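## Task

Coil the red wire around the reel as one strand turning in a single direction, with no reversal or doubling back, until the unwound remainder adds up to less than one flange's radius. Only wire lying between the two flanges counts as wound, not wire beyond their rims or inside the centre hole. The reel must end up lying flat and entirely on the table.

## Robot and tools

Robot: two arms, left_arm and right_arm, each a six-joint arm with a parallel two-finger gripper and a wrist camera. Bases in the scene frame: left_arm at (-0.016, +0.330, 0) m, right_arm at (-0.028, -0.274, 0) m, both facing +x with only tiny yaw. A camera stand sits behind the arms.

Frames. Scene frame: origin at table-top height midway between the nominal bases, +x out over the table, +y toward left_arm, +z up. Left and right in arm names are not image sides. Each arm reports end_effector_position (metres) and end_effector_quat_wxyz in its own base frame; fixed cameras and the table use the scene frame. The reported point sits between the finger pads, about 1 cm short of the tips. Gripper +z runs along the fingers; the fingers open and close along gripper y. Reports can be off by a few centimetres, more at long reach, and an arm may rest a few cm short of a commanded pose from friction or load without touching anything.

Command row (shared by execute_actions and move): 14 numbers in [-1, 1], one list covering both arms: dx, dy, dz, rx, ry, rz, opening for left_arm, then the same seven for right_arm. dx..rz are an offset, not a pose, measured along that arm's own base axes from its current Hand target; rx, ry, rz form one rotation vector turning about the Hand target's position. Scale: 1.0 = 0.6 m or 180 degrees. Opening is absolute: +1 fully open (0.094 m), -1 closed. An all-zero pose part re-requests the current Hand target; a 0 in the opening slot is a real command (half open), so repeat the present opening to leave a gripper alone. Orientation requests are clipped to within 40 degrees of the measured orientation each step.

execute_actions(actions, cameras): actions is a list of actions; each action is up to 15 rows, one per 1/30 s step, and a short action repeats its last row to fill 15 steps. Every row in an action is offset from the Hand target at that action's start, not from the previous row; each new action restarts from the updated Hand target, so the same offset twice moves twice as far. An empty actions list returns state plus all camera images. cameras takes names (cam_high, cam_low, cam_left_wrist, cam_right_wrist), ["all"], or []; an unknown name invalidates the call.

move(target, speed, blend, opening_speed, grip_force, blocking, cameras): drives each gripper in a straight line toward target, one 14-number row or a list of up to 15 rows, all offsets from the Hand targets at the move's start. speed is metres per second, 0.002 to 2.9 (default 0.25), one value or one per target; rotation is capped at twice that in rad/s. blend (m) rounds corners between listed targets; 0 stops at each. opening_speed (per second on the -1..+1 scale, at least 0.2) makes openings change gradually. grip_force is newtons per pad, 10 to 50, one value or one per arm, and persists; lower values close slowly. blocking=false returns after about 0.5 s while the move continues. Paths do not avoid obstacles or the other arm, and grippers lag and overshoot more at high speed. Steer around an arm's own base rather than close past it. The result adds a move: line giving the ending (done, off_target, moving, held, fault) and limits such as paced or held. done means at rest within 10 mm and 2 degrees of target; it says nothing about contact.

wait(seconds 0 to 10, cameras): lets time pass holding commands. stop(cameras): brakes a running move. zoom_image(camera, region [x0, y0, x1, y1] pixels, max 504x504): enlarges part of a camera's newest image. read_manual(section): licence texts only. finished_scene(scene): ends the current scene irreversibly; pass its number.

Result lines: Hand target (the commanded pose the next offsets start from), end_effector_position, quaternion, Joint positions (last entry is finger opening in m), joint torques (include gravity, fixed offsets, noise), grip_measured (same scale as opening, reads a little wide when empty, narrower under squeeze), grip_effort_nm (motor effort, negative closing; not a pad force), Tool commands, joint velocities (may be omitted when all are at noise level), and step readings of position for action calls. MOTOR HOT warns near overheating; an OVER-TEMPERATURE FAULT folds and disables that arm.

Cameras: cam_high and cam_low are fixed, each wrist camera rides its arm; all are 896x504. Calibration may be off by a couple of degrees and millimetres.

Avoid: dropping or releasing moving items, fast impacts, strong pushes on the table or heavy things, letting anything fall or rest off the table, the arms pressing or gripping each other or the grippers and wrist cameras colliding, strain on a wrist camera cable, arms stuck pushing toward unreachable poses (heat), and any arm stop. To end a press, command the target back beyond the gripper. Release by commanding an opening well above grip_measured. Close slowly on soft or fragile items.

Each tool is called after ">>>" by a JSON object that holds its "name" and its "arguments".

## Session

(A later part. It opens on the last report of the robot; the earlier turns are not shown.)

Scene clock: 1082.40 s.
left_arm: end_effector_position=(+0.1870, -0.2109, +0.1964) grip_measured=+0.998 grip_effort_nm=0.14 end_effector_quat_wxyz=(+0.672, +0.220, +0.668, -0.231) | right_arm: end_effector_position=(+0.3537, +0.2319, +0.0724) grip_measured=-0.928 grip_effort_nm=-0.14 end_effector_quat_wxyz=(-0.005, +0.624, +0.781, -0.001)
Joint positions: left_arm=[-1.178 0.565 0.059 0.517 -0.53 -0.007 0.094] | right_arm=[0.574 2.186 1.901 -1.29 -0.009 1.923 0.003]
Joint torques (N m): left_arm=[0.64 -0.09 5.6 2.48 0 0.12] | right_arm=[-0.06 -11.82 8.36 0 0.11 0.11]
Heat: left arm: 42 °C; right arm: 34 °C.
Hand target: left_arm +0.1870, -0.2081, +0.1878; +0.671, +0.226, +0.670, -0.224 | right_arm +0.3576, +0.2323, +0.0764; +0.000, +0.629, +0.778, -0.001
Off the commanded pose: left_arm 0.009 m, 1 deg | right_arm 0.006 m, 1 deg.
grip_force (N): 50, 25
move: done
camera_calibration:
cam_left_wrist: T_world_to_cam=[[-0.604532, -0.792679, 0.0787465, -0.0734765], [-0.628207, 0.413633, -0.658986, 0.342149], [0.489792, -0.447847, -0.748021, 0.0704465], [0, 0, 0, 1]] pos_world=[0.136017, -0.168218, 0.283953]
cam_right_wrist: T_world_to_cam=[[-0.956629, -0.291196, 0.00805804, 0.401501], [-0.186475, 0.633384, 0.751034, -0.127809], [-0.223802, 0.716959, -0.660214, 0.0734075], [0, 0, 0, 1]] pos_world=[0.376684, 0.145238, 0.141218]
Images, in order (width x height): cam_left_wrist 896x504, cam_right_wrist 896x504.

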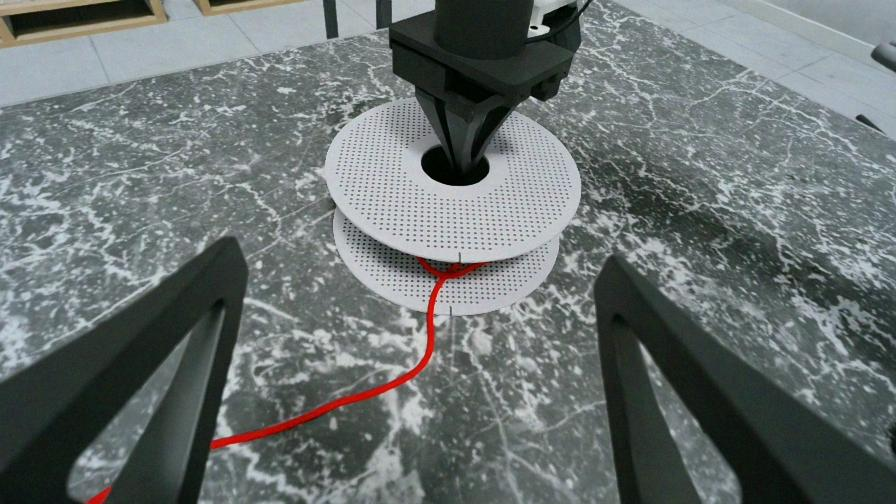

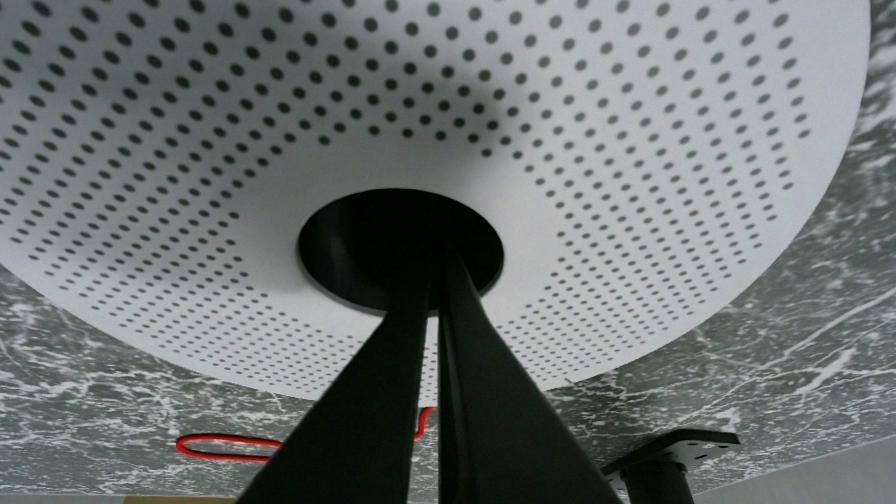

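>>> {"name": "move", "arguments": {"target": [[0.1617,0.2235,-0.18,-0.171,0.5409,0.4624,0.2, 0.006,0,-0.06,0,0,0,-0.93],[0.1617,0.2235,-0.18,-0.171,0.5409,0.4624,0.2, 0.006,0,-0.06,0,0,0,-0.17]], "speed": 0.3, "grip_force": [25, 30], "cameras": ["cam_right_wrist","cam_left_wrist"]}}

Scene clock: 1105.87 s.
left_arm: end_effector_position=(+0.2793, -0.0742, +0.0751) grip_measured=+0.202 grip_effort_nm=-0.10 end_effector_quat_wxyz=(-0.001, -0.582, +0.813, +0.000) | right_arm: end_effector_position=(+0.3624, +0.2373, +0.0597) grip_measured=-0.179 grip_effort_nm=0.45 end_effector_quat_wxyz=(+0.002, +0.625, +0.781, +0.019)
Joint positions: left_arm=[-0.262 1.659 1.195 -1.107 0.001 -1.504 0.056] | right_arm=[0.574 2.189 1.854 -1.199 -0.009 1.924 0.039]
Joint torques (N m): left_arm=[0.34 -5.74 9.09 0.26 -0.08 -0.09] | right_arm=[-0.54 -9.73 4.59 0.5 0.11 0.1]
Heat: left arm: 41 °C; right arm: 34 °C.
Hand target: left_arm +0.2841, -0.0740, +0.0798; +0.000, -0.588, +0.809, +0.000 | right_arm +0.3612, +0.2323, +0.0405; +0.000, +0.629, +0.778, -0.001
Off the commanded pose: left_arm 0.007 m, 1 deg | right_arm 0.020 m, 2 deg.
grip_force (N): 25, 30
move: off_target (right_arm); target 2's new opening was sent with right_arm's hand 0.015 m and 2 deg from that target
camera_calibration:
cam_left_wrist: T_world_to_cam=[[0.965688, -0.2597, 0.00171833, -0.292995], [-0.170616, -0.629415, 0.758108, -0.0479429], [-0.195799, -0.732388, -0.652127, 0.159023], [0, 0, 0, 1]] pos_world=[0.305898, 0.0101995, 0.140552]
cam_right_wrist: T_world_to_cam=[[-0.95666, -0.289443, -0.0320124, 0.413454], [-0.212024, 0.616951, 0.757903, -0.107315], [-0.19962, 0.731843, -0.651581, 0.0503787], [0, 0, 0, 1]] pos_world=[0.382839, 0.14901, 0.127396]
Images, in order (width x height): cam_left_wrist 896x504, cam_right_wrist 896x504.

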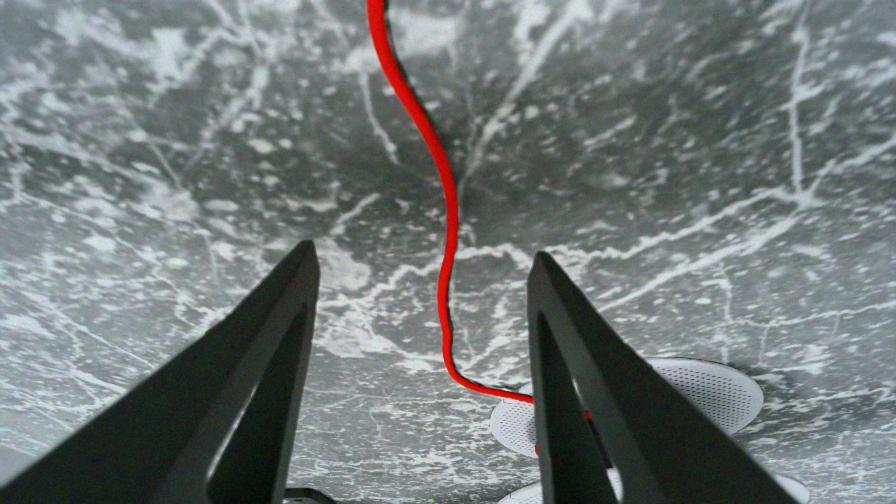

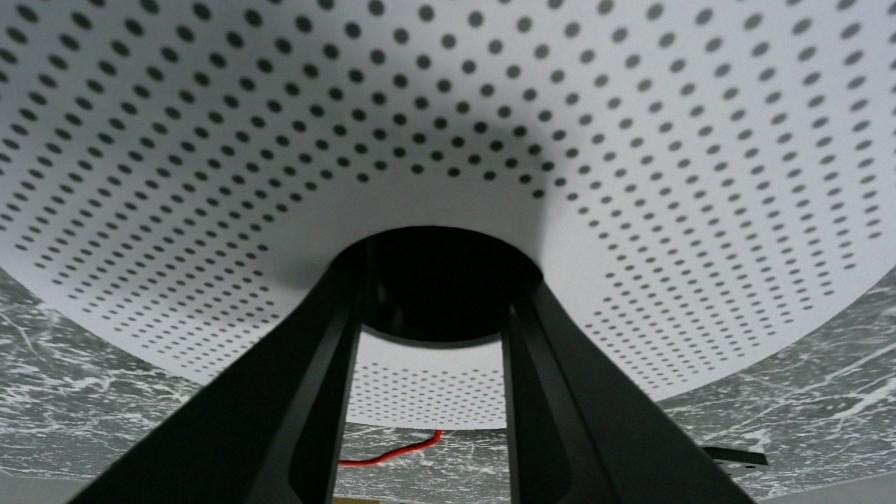

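>>> {"name": "move", "arguments": {"target": [[-0.0133,0,-0.133,0,0,0,-0.2, 0,0,0,0,0,0,-0.13],[-0.0133,0,-0.128,0,0,0,-0.97, 0,0,0,0,0,0,-0.13]], "speed": 0.1, "cameras": ["cam_left_wrist"]}}

Scene clock: 1120.37 s.
left_arm: end_effector_position=(+0.2812, -0.0750, +0.0119) grip_measured=-0.907 grip_effort_nm=-0.48 end_effector_quat_wxyz=(+0.005, -0.585, +0.811, -0.009) | right_arm: end_effector_position=(+0.3624, +0.2373, +0.0597) grip_measured=-0.152 grip_effort_nm=1.18 end_effector_quat_wxyz=(+0.002, +0.625, +0.781, +0.019)
Joint positions: left_arm=[-0.262 1.733 1.012 -0.829 0.003 -1.513 0.004] | right_arm=[0.574 2.189 1.854 -1.199 -0.009 1.924 0.04]
Joint torques (N m): left_arm=[-0.28 -5.71 3.99 0.71 -0.1 -0.07] | right_arm=[-0.49 -9.89 4.38 0.48 0.09 0.06]
Heat: left arm: 38 °C; right arm: 34 °C.
Hand target: left_arm +0.2761, -0.0740, +0.0029; +0.000, -0.588, +0.809, +0.000 | right_arm +0.3612, +0.2323, +0.0405; +0.000, +0.629, +0.778, -0.001
Off the commanded pose: left_arm 0.010 m, 1 deg | right_arm 0.020 m, 2 deg.
grip_force (N): 25, 30
move: off_target (right_arm)
camera_calibration:
cam_left_wrist: T_world_to_cam=[[0.967708, -0.251115, 0.0219644, -0.295147], [-0.179629, -0.625837, 0.758987, 0.00269937], [-0.176847, -0.738423, -0.650735, 0.11172], [0, 0, 0, 1]] pos_world=[0.305858, 0.0100701, 0.077134]
Images, in order (width x height): cam_left_wrist 896x504.

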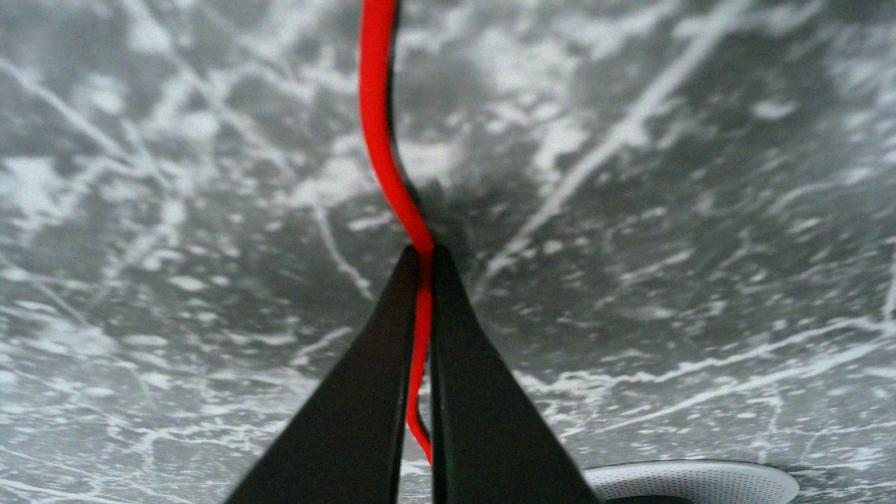

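>>> {"name": "move", "arguments": {"target": [[-0.004,-0.02,0.045,0,0,0,-0.97, 0,0,0,0,0,0.12,-0.13],[-0.033,-0.2,0.045,0,0,0,-0.97, 0,0,0,0,0,0.78,-0.13]], "speed": 0.17, "blend": [0.02,0], "cameras": ["cam_left_wrist","cam_high","cam_low"]}}

Scene clock: 1134.30 s.
left_arm: end_effector_position=(+0.2545, -0.1896, +0.0285) grip_measured=-0.909 grip_effort_nm=-0.54 end_effector_quat_wxyz=(+0.000, -0.587, +0.809, -0.005) | right_arm: end_effector_position=(+0.3643, +0.2350, +0.0610) grip_measured=-0.144 grip_effort_nm=0.75 end_effector_quat_wxyz=(+0.020, -0.495, +0.869, +0.005)
Joint positions: left_arm=[-0.642 1.808 1.176 -0.93 0.003 -1.897 0.004] | right_arm=[0.568 2.186 1.854 -1.199 -0.007 -0.468 0.04]
Joint torques (N m): left_arm=[-0.8 -6.28 8.73 0.26 -0.09 -0.04] | right_arm=[0.1 -9.72 4.14 0.55 0.06 -0.64]
Heat: left arm: 37 °C; right arm: 33 °C.
Hand target: left_arm +0.2562, -0.1940, +0.0299; -0.001, -0.588, +0.809, +0.000 | right_arm +0.3613, +0.2323, +0.0405; +0.001, -0.519, +0.855, +0.000
Off the commanded pose: left_arm 0.005 m, 1 deg | right_arm 0.021 m, 4 deg.
grip_force (N): 25, 30
move: off_target (right_arm)
camera_calibration:
cam_left_wrist: T_world_to_cam=[[0.969124, -0.246376, 0.00984257, -0.297564], [-0.166999, -0.626479, 0.761338, -0.0898975], [-0.181409, -0.739475, -0.648281, 0.0340678], [0, 0, 0, 1]] pos_world=[0.279544, -0.104439, 0.0934566]
Images, in order (width x height): cam_high 896x504, cam_low 896x504, cam_left_wrist 896x504.

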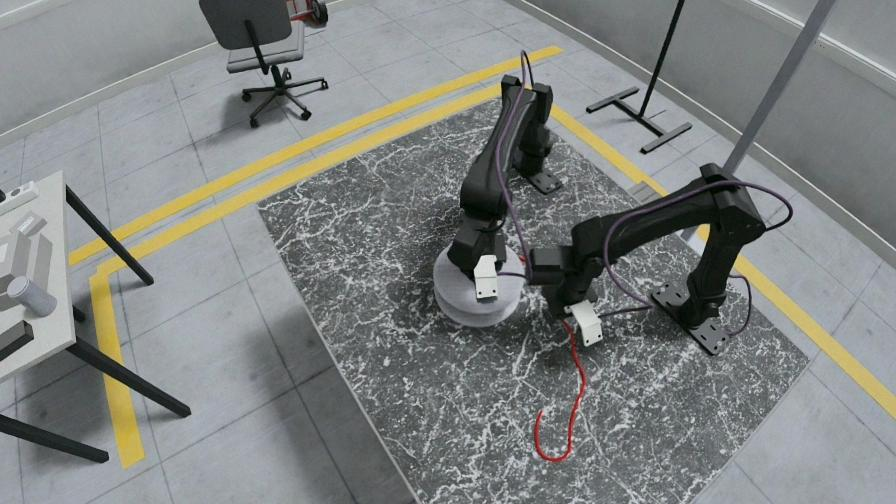

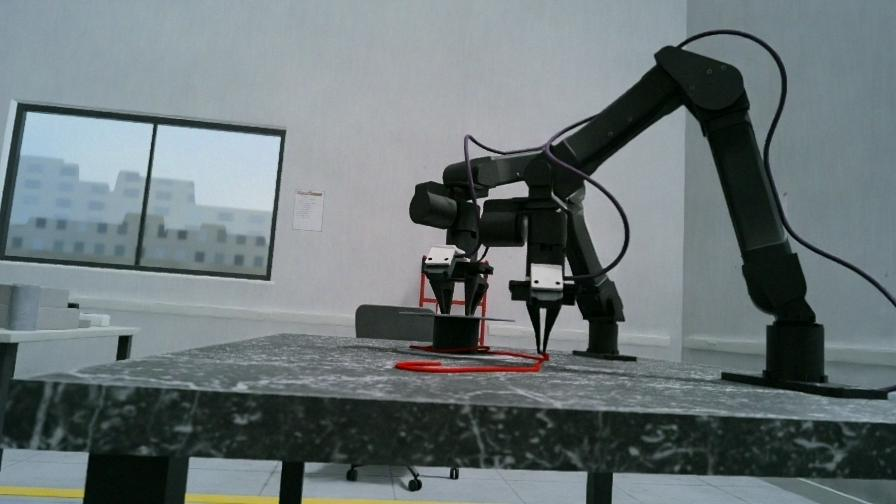

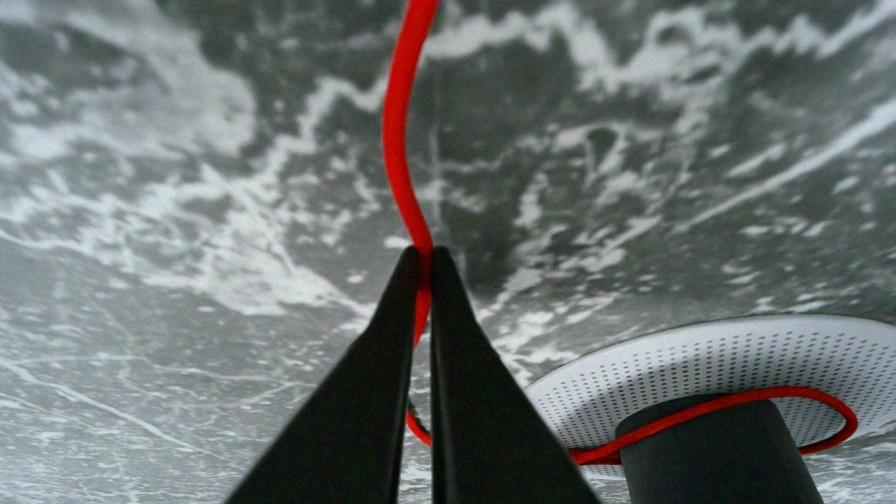

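>>> {"name": "move", "arguments": {"target": [[0,0,-0.022,0,0,0,-0.97, 0,0,0,0,0,0,-0.13],[0,0,-0.022,0,0,0,-0.4, 0,0,0,0,0,0,-0.13],[0,0.03,0.14,0,0,0,0.2, 0,0,0,0,0,0,-0.13]], "speed": [0.1,0.1,0.3], "cameras": ["cam_left_wrist"]}}

Scene clock: 1141.70 s.
left_arm: end_effector_position=(+0.2549, -0.1786, +0.1080) grip_measured=+0.198 grip_effort_nm=0.15 end_effector_quat_wxyz=(-0.002, -0.587, +0.810, -0.001) | right_arm: end_effector_position=(+0.3643, +0.2350, +0.0610) grip_measured=-0.144 grip_effort_nm=0.74 end_effector_quat_wxyz=(+0.020, -0.498, +0.867, +0.004)
Joint positions: left_arm=[-0.612 1.722 1.399 -1.246 0.004 -1.866 0.056] | right_arm=[0.568 2.186 1.854 -1.199 -0.007 -0.475 0.04]
Joint torques (N m): left_arm=[0.59 -7.45 8.08 0.2 -0.09 0.08] | right_arm=[0.09 -9.73 4.14 0.58 0.06 -0.56]
Heat: left arm: 36 °C; right arm: 33 °C.
Hand target: left_arm +0.2562, -0.1760, +0.1139; -0.001, -0.588, +0.809, +0.000 | right_arm +0.3613, +0.2323, +0.0405; +0.001, -0.519, +0.855, +0.000
Off the commanded pose: left_arm 0.007 m, 0 deg | right_arm 0.021 m, 4 deg.
grip_force (N): 25, 30
move: off_target (right_arm)
camera_calibration:
cam_left_wrist: T_world_to_cam=[[0.968787, -0.247891, 0.00146567, -0.295281], [-0.162292, -0.629762, 0.759645, -0.145101], [-0.187386, -0.736172, -0.650336, 0.0961053], [0, 0, 0, 1]] pos_world=[0.280525, -0.0938268, 0.173159]
Images, in order (width x height): cam_left_wrist 896x504.

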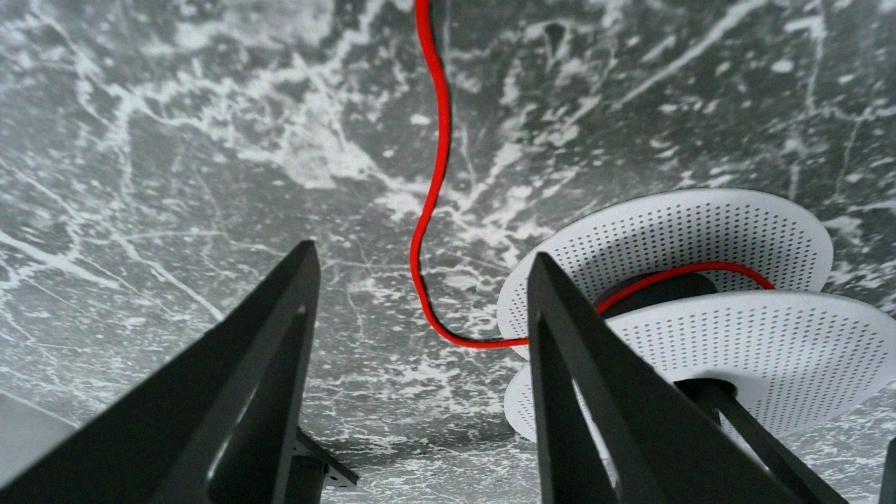

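>>> {"name": "move", "arguments": {"target": [-0.1153,-0.0535,0.1235,0.171,-0.5409,-0.4624,1.0, 0,0,0,0,0,0,-0.13], "speed": 0.35, "grip_force": [50, 30], "cameras": ["cam_left_wrist"]}}

>>> {"name": "zoom_image", "arguments": {"camera": "cam_left_wrist", "region": [310, 180, 610, 340]}}

Scene clock: 1151.63 s.
left_arm: end_effector_position=(+0.1868, -0.2105, +0.1974) grip_measured=+0.998 grip_effort_nm=0.14 end_effector_quat_wxyz=(+0.673, +0.219, +0.668, -0.232) | right_arm: end_effector_position=(+0.3643, +0.2350, +0.0610) grip_measured=-0.144 grip_effort_nm=0.74 end_effector_quat_wxyz=(+0.020, -0.499, +0.867, +0.004)
Joint positions: left_arm=[-1.178 0.558 0.06 0.512 -0.53 -0.007 0.094] | right_arm=[0.568 2.186 1.854 -1.199 -0.007 -0.476 0.04]
Joint torques (N m): left_arm=[0.59 0.2 5.57 2.47 0.02 0.11] | right_arm=[0.03 -9.7 4.26 0.53 0.1 -0.55]
Heat: left arm: 36 °C; right arm: 33 °C.
Hand target: left_arm +0.1870, -0.2081, +0.1880; +0.671, +0.226, +0.670, -0.224 | right_arm +0.3613, +0.2323, +0.0405; +0.001, -0.519, +0.855, +0.000
Off the commanded pose: left_arm 0.010 m, 1 deg | right_arm 0.021 m, 3 deg.
grip_force (N): 50, 30
move: off_target (right_arm)
camera_calibration:
cam_left_wrist: T_world_to_cam=[[-0.604254, -0.792678, 0.0808607, -0.0737583], [-0.628001, 0.411332, -0.660622, 0.342385], [0.4904, -0.449964, -0.746351, 0.0706163], [0, 0, 0, 1]] pos_world=[0.135819, -0.167526, 0.284856]
Images, in order (width x height): cam_left_wrist 896x504.

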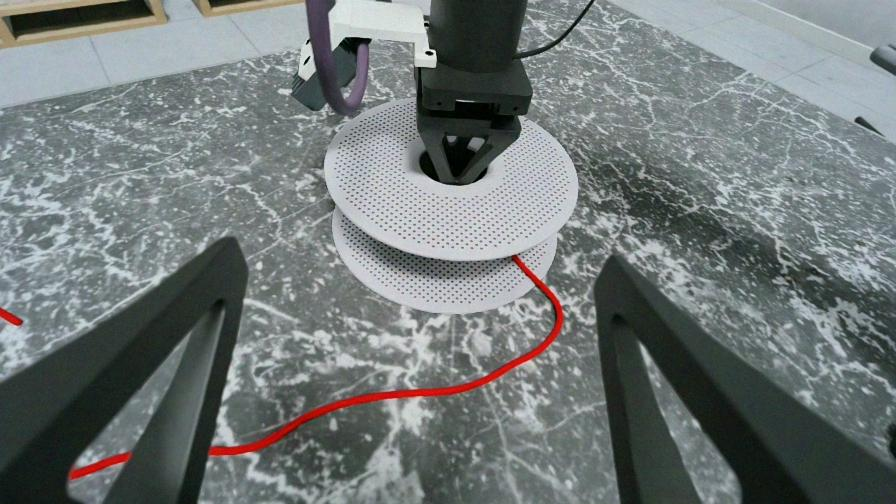

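Scaled by 1.680 from the camera's 896x504 image, which has a finer 1280x720 frame.

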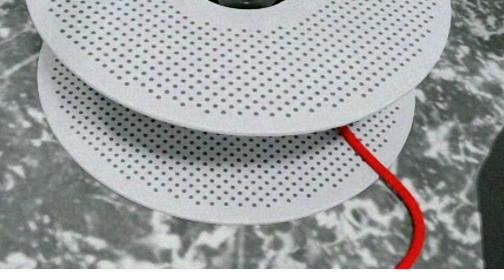

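>>> {"name": "move", "arguments": {"target": [0,0,0,0,0,0,1.0, 0,0,0,0,0,0.4,-0.13], "speed": 0.2, "cameras": ["cam_left_wrist"]}}

>>> {"name": "zoom_image", "arguments": {"camera": "cam_left_wrist", "region": [310, 180, 610, 340]}}

Scene clock: 1160.70 s.
left_arm: end_effector_position=(+0.1868, -0.2105, +0.1975) grip_measured=+0.998 grip_effort_nm=0.14 end_effector_quat_wxyz=(+0.673, +0.219, +0.667, -0.232) | right_arm: end_effector_position=(+0.3643, +0.2350, +0.0615) grip_measured=-0.141 grip_effort_nm=0.58 end_effector_quat_wxyz=(-0.019, +0.914, -0.406, +0.009)
Joint positions: left_arm=[-1.178 0.558 0.06 0.513 -0.529 -0.007 0.094] | right_arm=[0.568 2.184 1.854 -1.199 -0.007 -1.738 0.04]
Joint torques (N m): left_arm=[0.65 0.23 5.57 2.47 0 0.12] | right_arm=[-0.13 -9.59 4.29 0.56 0.06 -0.45]
Heat: left arm: 38 °C; right arm: 33 °C.
Hand target: left_arm +0.1870, -0.2081, +0.1880; +0.671, +0.226, +0.670, -0.224 | right_arm +0.3613, +0.2323, +0.0404; -0.001, +0.922, -0.387, -0.001
Off the commanded pose: left_arm 0.010 m, 1 deg | right_arm 0.021 m, 3 deg.
grip_force (N): 50, 30
move: off_target (right_arm)
camera_calibration:
cam_left_wrist: T_world_to_cam=[[-0.60462, -0.792399, 0.0808618, -0.0737316], [-0.6275, 0.411336, -0.661095, 0.342458], [0.49059, -0.450452, -0.745932, 0.0705124], [0, 0, 0, 1]] pos_world=[0.13572, -0.167528, 0.284957]
Images, in order (width x height): cam_left_wrist 896x504.

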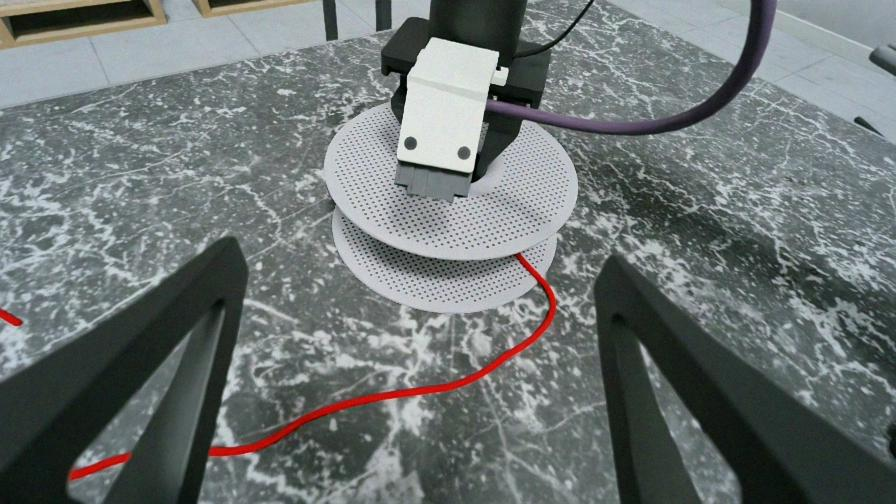

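Scaled by 1.680 from the camera's 896x504 image, which has a finer 1280x720 frame.

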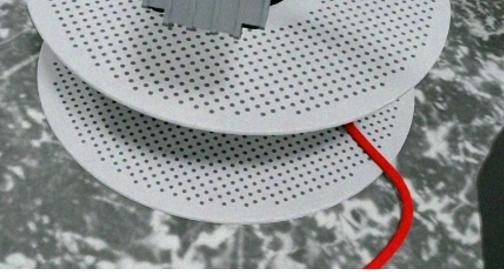

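>>> {"name": "move", "arguments": {"target": [0.1467,0.0718,-0.18,-0.305,0.3979,0.0398,0.6, 0,0,0,0,0,0,-0.13], "speed": 0.3, "cameras": ["cam_left_wrist"]}}

>>> {"name": "zoom_image", "arguments": {"camera": "cam_left_wrist", "region": [290, 0, 610, 300]}}

Scene clock: 1173.07 s.
left_arm: end_effector_position=(+0.2674, -0.1632, +0.0714) grip_measured=+0.602 grip_effort_nm=-0.09 end_effector_quat_wxyz=(+0.199, -0.300, +0.770, -0.527) | right_arm: end_effector_position=(+0.3643, +0.2350, +0.0615) grip_measured=-0.141 grip_effort_nm=0.58 end_effector_quat_wxyz=(-0.019, +0.914, -0.405, +0.009)
Joint positions: left_arm=[-0.249 1.307 0.109 0.758 0.544 -1.342 0.075] | right_arm=[0.568 2.184 1.854 -1.199 -0.007 -1.739 0.04]
Joint torques (N m): left_arm=[0.5 -2.24 7.49 2.45 0.16 0.04] | right_arm=[-0.12 -9.48 4.33 0.54 0.05 -0.43]
Heat: left arm: 40 °C; right arm: 33 °C.
Hand target: left_arm +0.2751, -0.1650, +0.0800; +0.205, -0.294, +0.765, -0.536 | right_arm +0.3613, +0.2323, +0.0404; -0.001, +0.922, -0.387, -0.001
Off the commanded pose: left_arm 0.012 m, 1 deg | right_arm 0.021 m, 3 deg.
grip_force (N): 50, 30
move: off_target (left_arm, right_arm)
camera_calibration:
cam_left_wrist: T_world_to_cam=[[0.298754, -0.217866, 0.929129, -0.185653], [-0.94398, 0.0755337, 0.321241, 0.249837], [-0.140168, -0.973051, -0.183096, 0.00133767], [0, 0, 0, 1]] pos_world=[0.291493, -0.0580171, 0.0924828]
Images, in order (width x height): cam_left_wrist 896x504.

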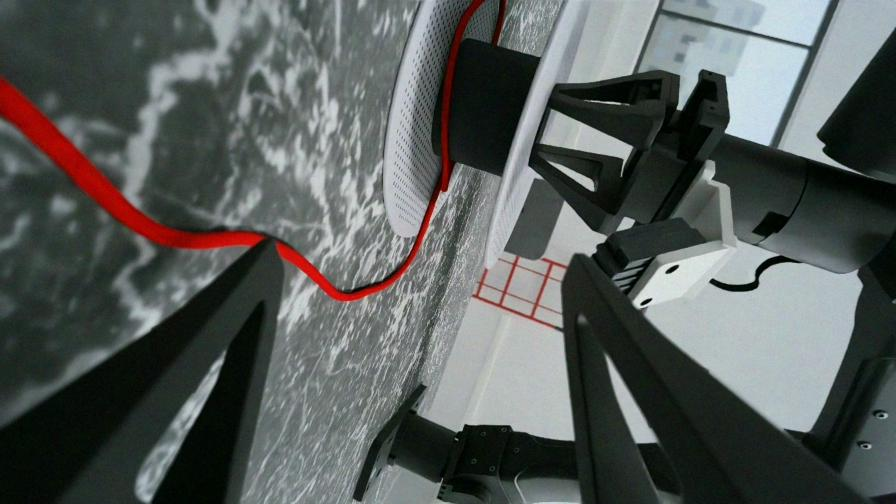

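Scaled by 1.575 from the camera's 896x504 image, which has a finer 1280x720 frame.

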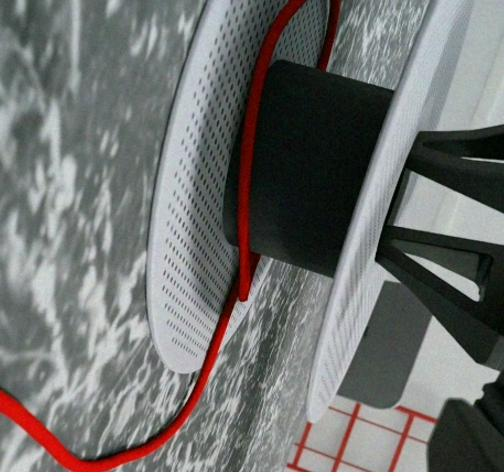

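>>> {"name": "move", "arguments": {"target": [[0,0,0,0,0,0,0.6, 0,0,0,0,0,0,-0.93],[0,0,0,0,0,0,0.6, 0,0,0.06,0,0,0,-0.93],[-0.0085,0.0583,0,0.2139,0.3295,0.1452,0.3, 0,0,0.06,0,0,-0.6,-0.93],[-0.0085,0.0583,0,0.2139,0.3295,0.1452,0.3, 0,0,0.06,0,0,0.809,-0.93]], "speed": [0.1,0.15,0.5,0.6], "grip_force": [25, 30], "cameras": ["cam_right_wrist","cam_left_wrist"]}}

Scene clock: 1251.87 s.
left_arm: end_effector_position=(+0.2658, -0.1298, +0.0764) grip_measured=+0.302 grip_effort_nm=-0.10 end_effector_quat_wxyz=(-0.008, -0.586, +0.810, -0.008) | right_arm: end_effector_position=(+0.3579, +0.2312, +0.0729) grip_measured=-0.928 grip_effort_nm=-0.14 end_effector_quat_wxyz=(-0.005, +0.639, +0.770, +0.000)
Joint positions: left_arm=[-0.444 1.678 1.221 -1.108 0.022 -1.698 0.061] | right_arm=[0.568 2.198 1.922 -1.298 -0.009 1.953 0.003]
Joint torques (N m): left_arm=[-0.7 -5.71 9.07 0.26 -0.26 -0.07] | right_arm=[0.12 -11.81 8.66 -0.02 0.09 0.11]
Heat: left arm: 40 °C; right arm: 33 °C.
Hand target: left_arm +0.2699, -0.1301, +0.0801; +0.000, -0.588, +0.809, +0.000 | right_arm +0.3612, +0.2323, +0.0765; +0.000, +0.642, +0.767, -0.001
Off the commanded pose: left_arm 0.005 m, 1 deg | right_arm 0.005 m, 1 deg.
grip_force (N): 25, 30
move: done
camera_calibration:
cam_left_wrist: T_world_to_cam=[[0.968684, -0.248274, 0.00348704, -0.293936], [-0.160464, -0.615237, 0.771838, -0.0881014], [-0.189482, -0.748227, -0.635809, 0.111485], [0, 0, 0, 1]] pos_world=[0.291718, -0.0437641, 0.139908]
cam_right_wrist: T_world_to_cam=[[-0.966666, -0.255952, 0.00674965, 0.400835], [-0.164108, 0.639599, 0.750987, -0.136428], [-0.196534, 0.724846, -0.660282, 0.0637101], [0, 0, 0, 1]] pos_world=[0.377606, 0.143674, 0.141817]
Images, in order (width x height): cam_left_wrist 896x504, cam_right_wrist 896x504.

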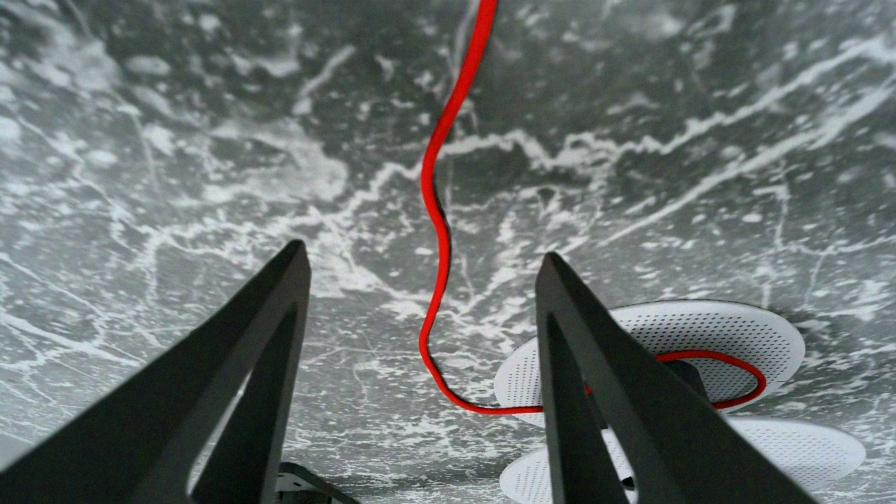

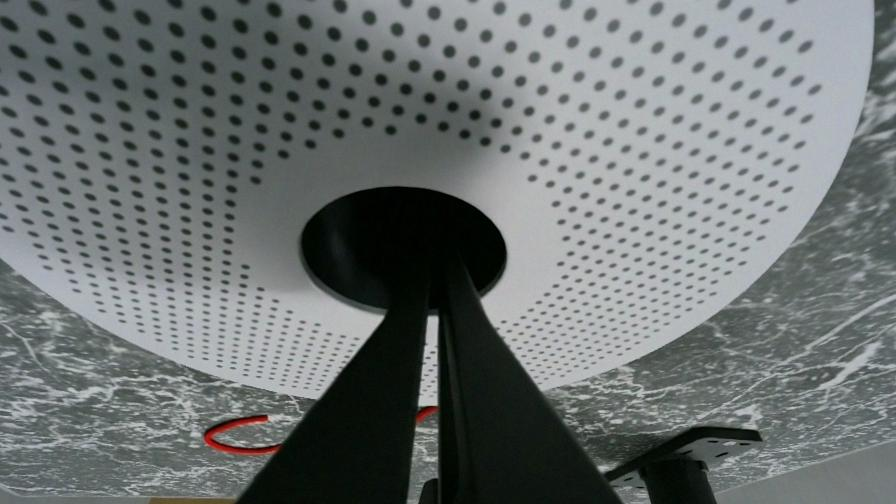

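>>> {"name": "move", "arguments": {"target": [[-0.008,-0.004,-0.132,0,0,0,-0.1, 0.006,-0.003,-0.062,0,0,0,-0.93],[-0.008,-0.004,-0.128,0,0,0,-0.97, 0.006,-0.003,-0.062,0,0,0,-0.12]], "speed": 0.1, "cameras": ["cam_right_wrist","cam_left_wrist"]}}

Scene clock: 1269.10 s.
left_arm: end_effector_position=(+0.2696, -0.1360, +0.0122) grip_measured=-0.908 grip_effort_nm=-0.48 end_effector_quat_wxyz=(-0.004, -0.587, +0.810, -0.015) | right_arm: end_effector_position=(+0.3662, +0.2360, +0.0622) grip_measured=-0.132 grip_effort_nm=0.61 end_effector_quat_wxyz=(+0.003, +0.638, +0.769, +0.022)
Joint positions: left_arm=[-0.458 1.768 1.055 -0.835 0.021 -1.713 0.004] | right_arm=[0.567 2.191 1.868 -1.204 -0.008 1.952 0.041]
Joint torques (N m): left_arm=[-0.65 -6.05 4.15 0.68 -0.25 -0.07] | right_arm=[-0.61 -9.39 4.33 0.52 0.08 0.06]
Heat: left arm: 37 °C; right arm: 33 °C.
Hand target: left_arm +0.2652, -0.1324, +0.0032; +0.000, -0.588, +0.809, +0.000 | right_arm +0.3648, +0.2304, +0.0393; +0.000, +0.642, +0.767, -0.001
Off the commanded pose: left_arm 0.011 m, 2 deg | right_arm 0.024 m, 3 deg.
grip_force (N): 25, 30
move: off_target (left_arm, right_arm); target 2's new opening was sent with right_arm's hand 0.014 m and 2 deg from that target
camera_calibration:
cam_left_wrist: T_world_to_cam=[[0.968693, -0.247435, 0.0202195, -0.298932], [-0.172103, -0.610605, 0.773008, -0.0380493], [-0.178923, -0.752288, -0.634074, 0.0633024], [0, 0, 0, 1]] pos_world=[0.294351, -0.0495778, 0.075595]
cam_right_wrist: T_world_to_cam=[[-0.966158, -0.255167, -0.0377962, 0.412555], [-0.193734, 0.621058, 0.759443, -0.115386], [-0.170311, 0.741065, -0.649475, 0.0406031], [0, 0, 0, 1]] pos_world=[0.383154, 0.146842, 0.129593]
Images, in order (width x height): cam_left_wrist 896x504, cam_right_wrist 896x504.

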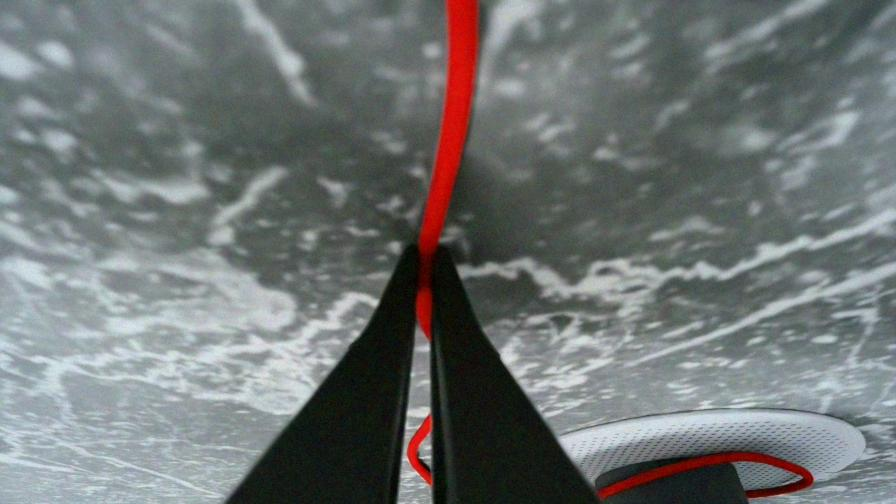

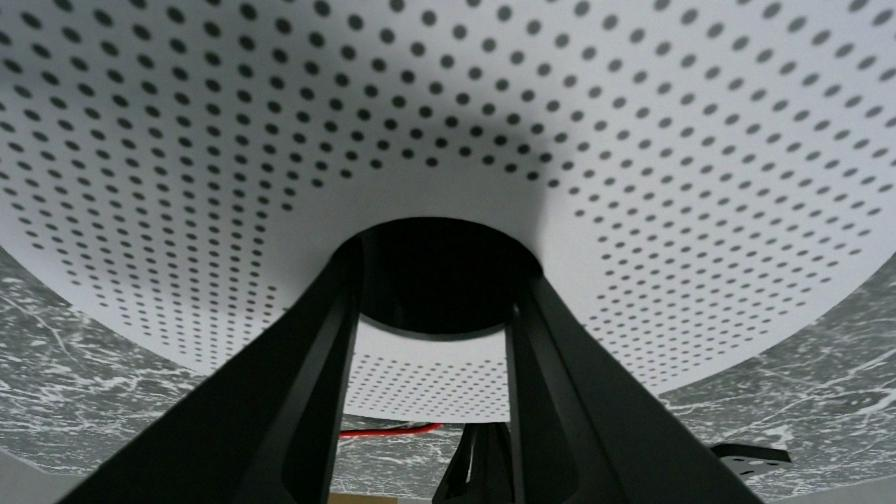

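>>> {"name": "move", "arguments": {"target": [[0.02,0.0,0.05,0,0,0,-0.97, 0,0,0,0,0,0.0,-0.12],[0.117,0.01,0.05,0,0,0.044,-0.97, 0,0,0,0,0,0.02,-0.12],[0.1,-0.148,0.05,0,0,0.044,-0.97, 0,0,0,0,0,0.78,-0.12]], "speed": [0.12,0.12,0.19], "blend": [0.015,0.01,0], "cameras": ["cam_left_wrist","cam_high","cam_low"]}}

Scene clock: 1285.63 s.
left_arm: end_effector_position=(+0.3230, -0.2106, +0.0367) grip_measured=-0.910 grip_effort_nm=-0.54 end_effector_quat_wxyz=(-0.009, -0.645, +0.764, -0.007) | right_arm: end_effector_position=(+0.3719, +0.2284, +0.0636) grip_measured=-0.130 grip_effort_nm=0.53 end_effector_quat_wxyz=(+0.023, -0.413, +0.910, +0.011)
Joint positions: left_arm=[-0.57 2.045 1.539 -1.057 0.021 -1.974 0.004] | right_arm=[0.542 2.189 1.869 -1.202 -0.015 -0.309 0.041]
Joint torques (N m): left_arm=[-0.1 -9.78 6.09 0.5 -0.07 0.04] | right_arm=[0.39 -12.62 5.85 0.36 -0.01 -0.08]
Heat: left arm: 36 °C; right arm: 32 °C.
Hand target: left_arm +0.3228, -0.2107, +0.0367; -0.009, -0.645, +0.764, -0.007 (not the last commanded pose) | right_arm +0.3708, +0.2294, +0.0622; +0.022, -0.419, +0.908, +0.010 (not the last commanded pose)
Off the commanded pose: left_arm 0.011 m, 1 deg | right_arm 0.025 m, 12 deg.
grip_force (N): 25, 30
move: held (left_arm, right_arm; a check stopped the path); path passed 2 of 3 targets; limits=held
pose unreachable (left arm): on one or more control steps of this call, first in action 0 (counted from 0), this arm could not follow its commanded pose, so it was not sent that pose on those steps. It may still have moved: this result reports where it is.
cause: moving toward the commanded pose would bring a part of the arm too close to another arm (this arm's wrist (the part past joint 4) and the right arm's wrist camera, where that arm would come to rest).
pose unreachable (right arm): on one or more control steps of this call, first in action 0 (counted from 0), this arm could not follow its commanded pose, so it was not sent that pose on those steps. It may still have moved: this result reports where it is.
cause: moving toward the commanded pose would bring a part of the arm too close to another arm (this arm's wrist camera and the left arm's wrist (the part past joint 4), along the way the arms are being sent, or toward where that arm still pushes).
camera_calibration:
cam_left_wrist: T_world_to_cam=[[0.99486, -0.101252, -0.00109263, -0.346467], [-0.0635718, -0.632957, 0.771572, -0.132994], [-0.0788147, -0.767537, -0.636141, -0.00318102], [0, 0, 0, 1]] pos_world=[0.335981, -0.121701, 0.100212]
Images, in order (width x height): cam_high 896x504, cam_low 896x504, cam_left_wrist 896x504.

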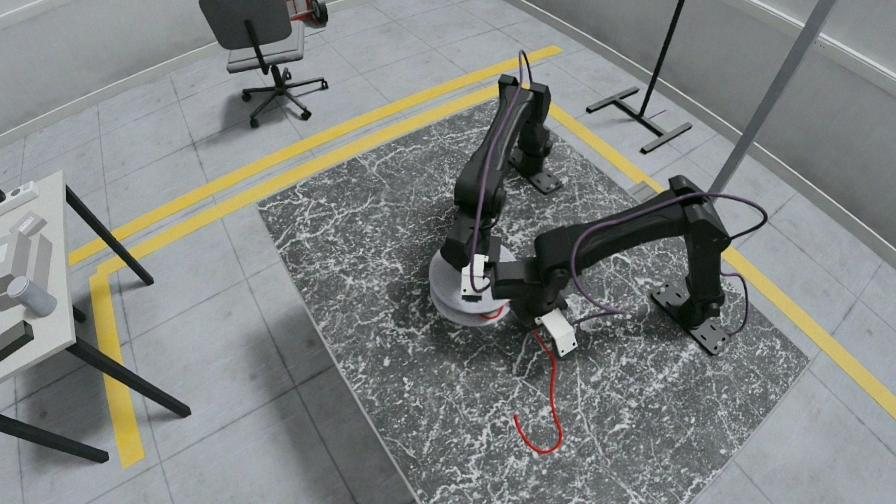

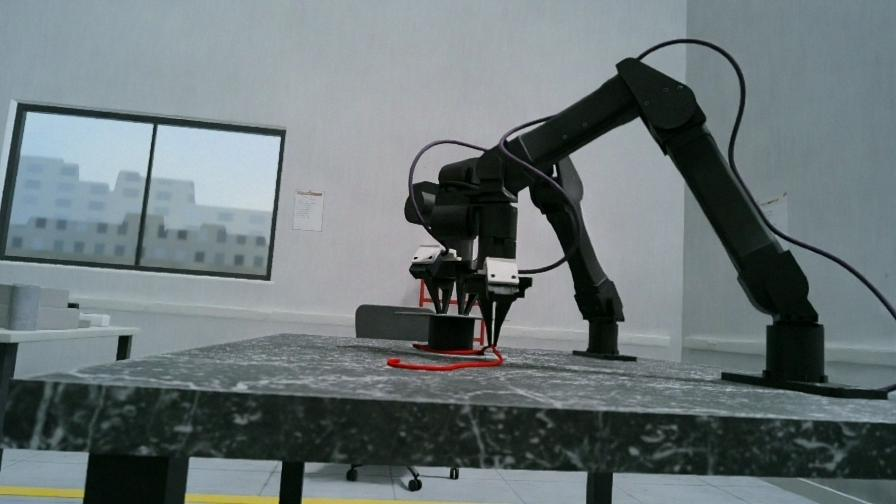

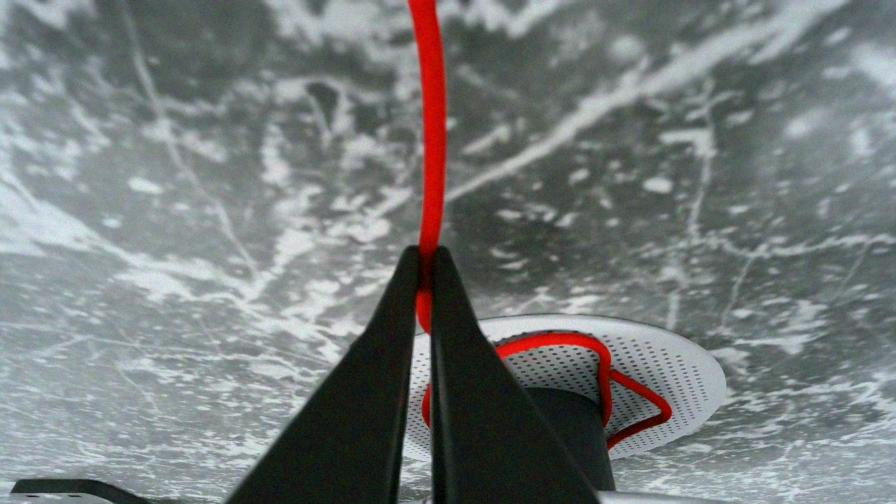

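>>> {"name": "move", "arguments": {"target": [[0,0,-0.035,0,0,0,-0.97, 0,0,0,0,0,0,-0.12],[0,0,-0.035,0,0,0,-0.5, 0,0,0,0,0,0,-0.12],[-0.01,0.06,0.1,0,0,0,0.0, 0,0,0,0,0,0,-0.12]], "speed": [0.1,0.1,0.3], "cameras": ["cam_left_wrist"]}}

>>> {"name": "zoom_image", "arguments": {"camera": "cam_left_wrist", "region": [360, 200, 860, 480]}}

Scene clock: 1304.20 s.
left_arm: end_effector_position=(+0.3138, -0.1748, +0.0868) grip_measured=-0.002 grip_effort_nm=0.15 end_effector_quat_wxyz=(-0.013, -0.645, +0.764, +0.001) | right_arm: end_effector_position=(+0.3719, +0.2284, +0.0636) grip_measured=-0.130 grip_effort_nm=0.53 end_effector_quat_wxyz=(+0.023, -0.413, +0.910, +0.011)
Joint positions: left_arm=[-0.499 1.925 1.569 -1.226 0.023 -1.902 0.047] | right_arm=[0.542 2.189 1.869 -1.202 -0.015 -0.309 0.041]
Joint torques (N m): left_arm=[0.18 -9.65 8.43 0.24 -0.08 0.07] | right_arm=[0.16 -12.7 5.97 0.33 -0.02 -0.08]
Heat: left arm: 35 °C; right arm: 33 °C.
Hand target: left_arm +0.3167, -0.1747, +0.0966; -0.009, -0.645, +0.764, -0.006 | right_arm +0.3708, +0.2294, +0.0622; +0.022, -0.419, +0.908, +0.010
Off the commanded pose: left_arm 0.010 m, 1 deg | right_arm 0.002 m, 1 deg.
grip_force (N): 25, 30
move: done; target 2's new opening was sent with left_arm's hand 0.014 m and 2 deg from that target
camera_calibration:
cam_left_wrist: T_world_to_cam=[[0.994652, -0.101946, -0.0165632, -0.332407], [-0.0526249, -0.638229, 0.768045, -0.153638], [-0.0888701, -0.763066, -0.640181, 0.0597026], [0, 0, 0, 1]] pos_world=[0.32785, -0.0863865, 0.150716]
Images, in order (width x height): cam_left_wrist 896x504.

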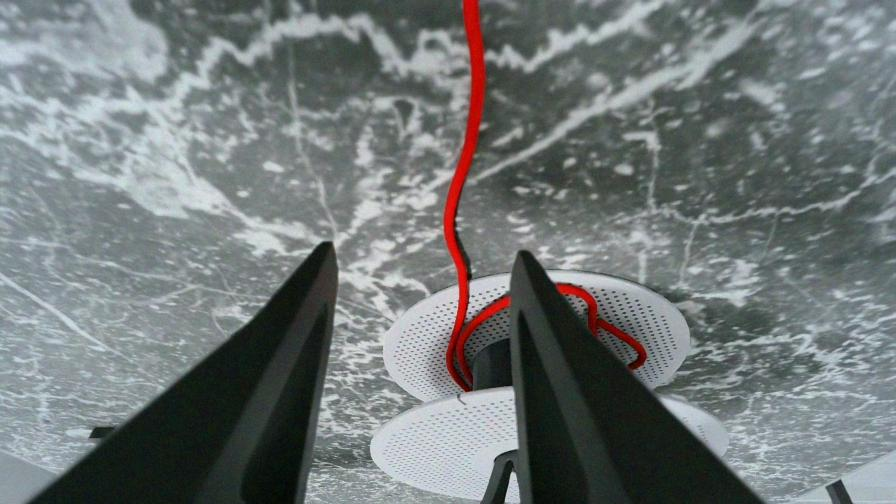

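Scaled by 1.008 from the camera's 896x504 image, which has a finer 1280x720 frame.

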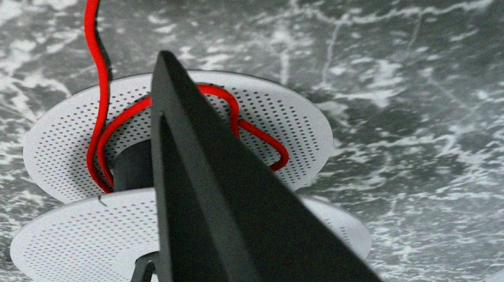

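>>> {"name": "move", "arguments": {"target": [0.0,0.0,0.0,0,0,0,1.0, 0,0,0,0,0,0,-0.12], "speed": 0.3, "grip_force": [50, 30], "cameras": ["cam_left_wrist"]}}

>>> {"name": "zoom_image", "arguments": {"camera": "cam_left_wrist", "region": [360, 200, 760, 440]}}

Scene clock: 1318.73 s.
left_arm: end_effector_position=(+0.3138, -0.1748, +0.0868) grip_measured=+0.998 grip_effort_nm=0.14 end_effector_quat_wxyz=(-0.013, -0.645, +0.764, +0.001) | right_arm: end_effector_position=(+0.3719, +0.2284, +0.0636) grip_measured=-0.130 grip_effort_nm=0.53 end_effector_quat_wxyz=(+0.023, -0.413, +0.910, +0.011)
Joint positions: left_arm=[-0.499 1.925 1.569 -1.226 0.023 -1.902 0.094] | right_arm=[0.542 2.189 1.869 -1.202 -0.015 -0.309 0.041]
Joint torques (N m): left_arm=[0.17 -9.66 8.46 0.23 -0.07 0.07] | right_arm=[0.42 -12.6 5.93 0.33 0.01 -0.11]
Heat: left arm: 36 °C; right arm: 33 °C.
Hand target: left_arm +0.3167, -0.1747, +0.0966; -0.009, -0.645, +0.764, -0.006 | right_arm +0.3708, +0.2294, +0.0622; +0.022, -0.419, +0.908, +0.010
Off the commanded pose: left_arm 0.010 m, 1 deg | right_arm 0.002 m, 1 deg.
grip_force (N): 50, 30
move: done
camera_calibration:
cam_left_wrist: T_world_to_cam=[[0.994652, -0.101946, -0.0165632, -0.332407], [-0.0526249, -0.638229, 0.768045, -0.153638], [-0.0888701, -0.763066, -0.640181, 0.0597026], [0, 0, 0, 1]] pos_world=[0.32785, -0.0863865, 0.150716]
Images, in order (width x height): cam_left_wrist 896x504.

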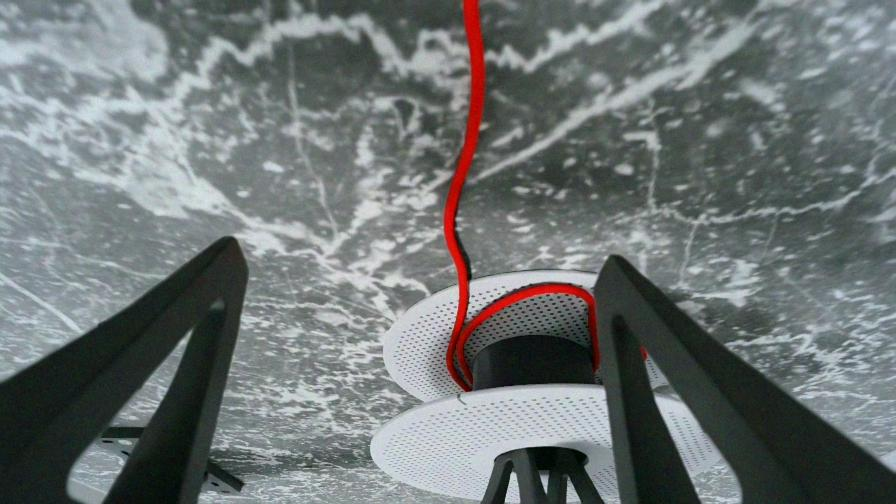

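Scaled by 1.260 from the camera's 896x504 image, which has a finer 1280x720 frame.

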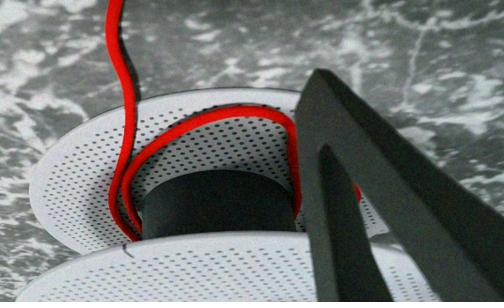

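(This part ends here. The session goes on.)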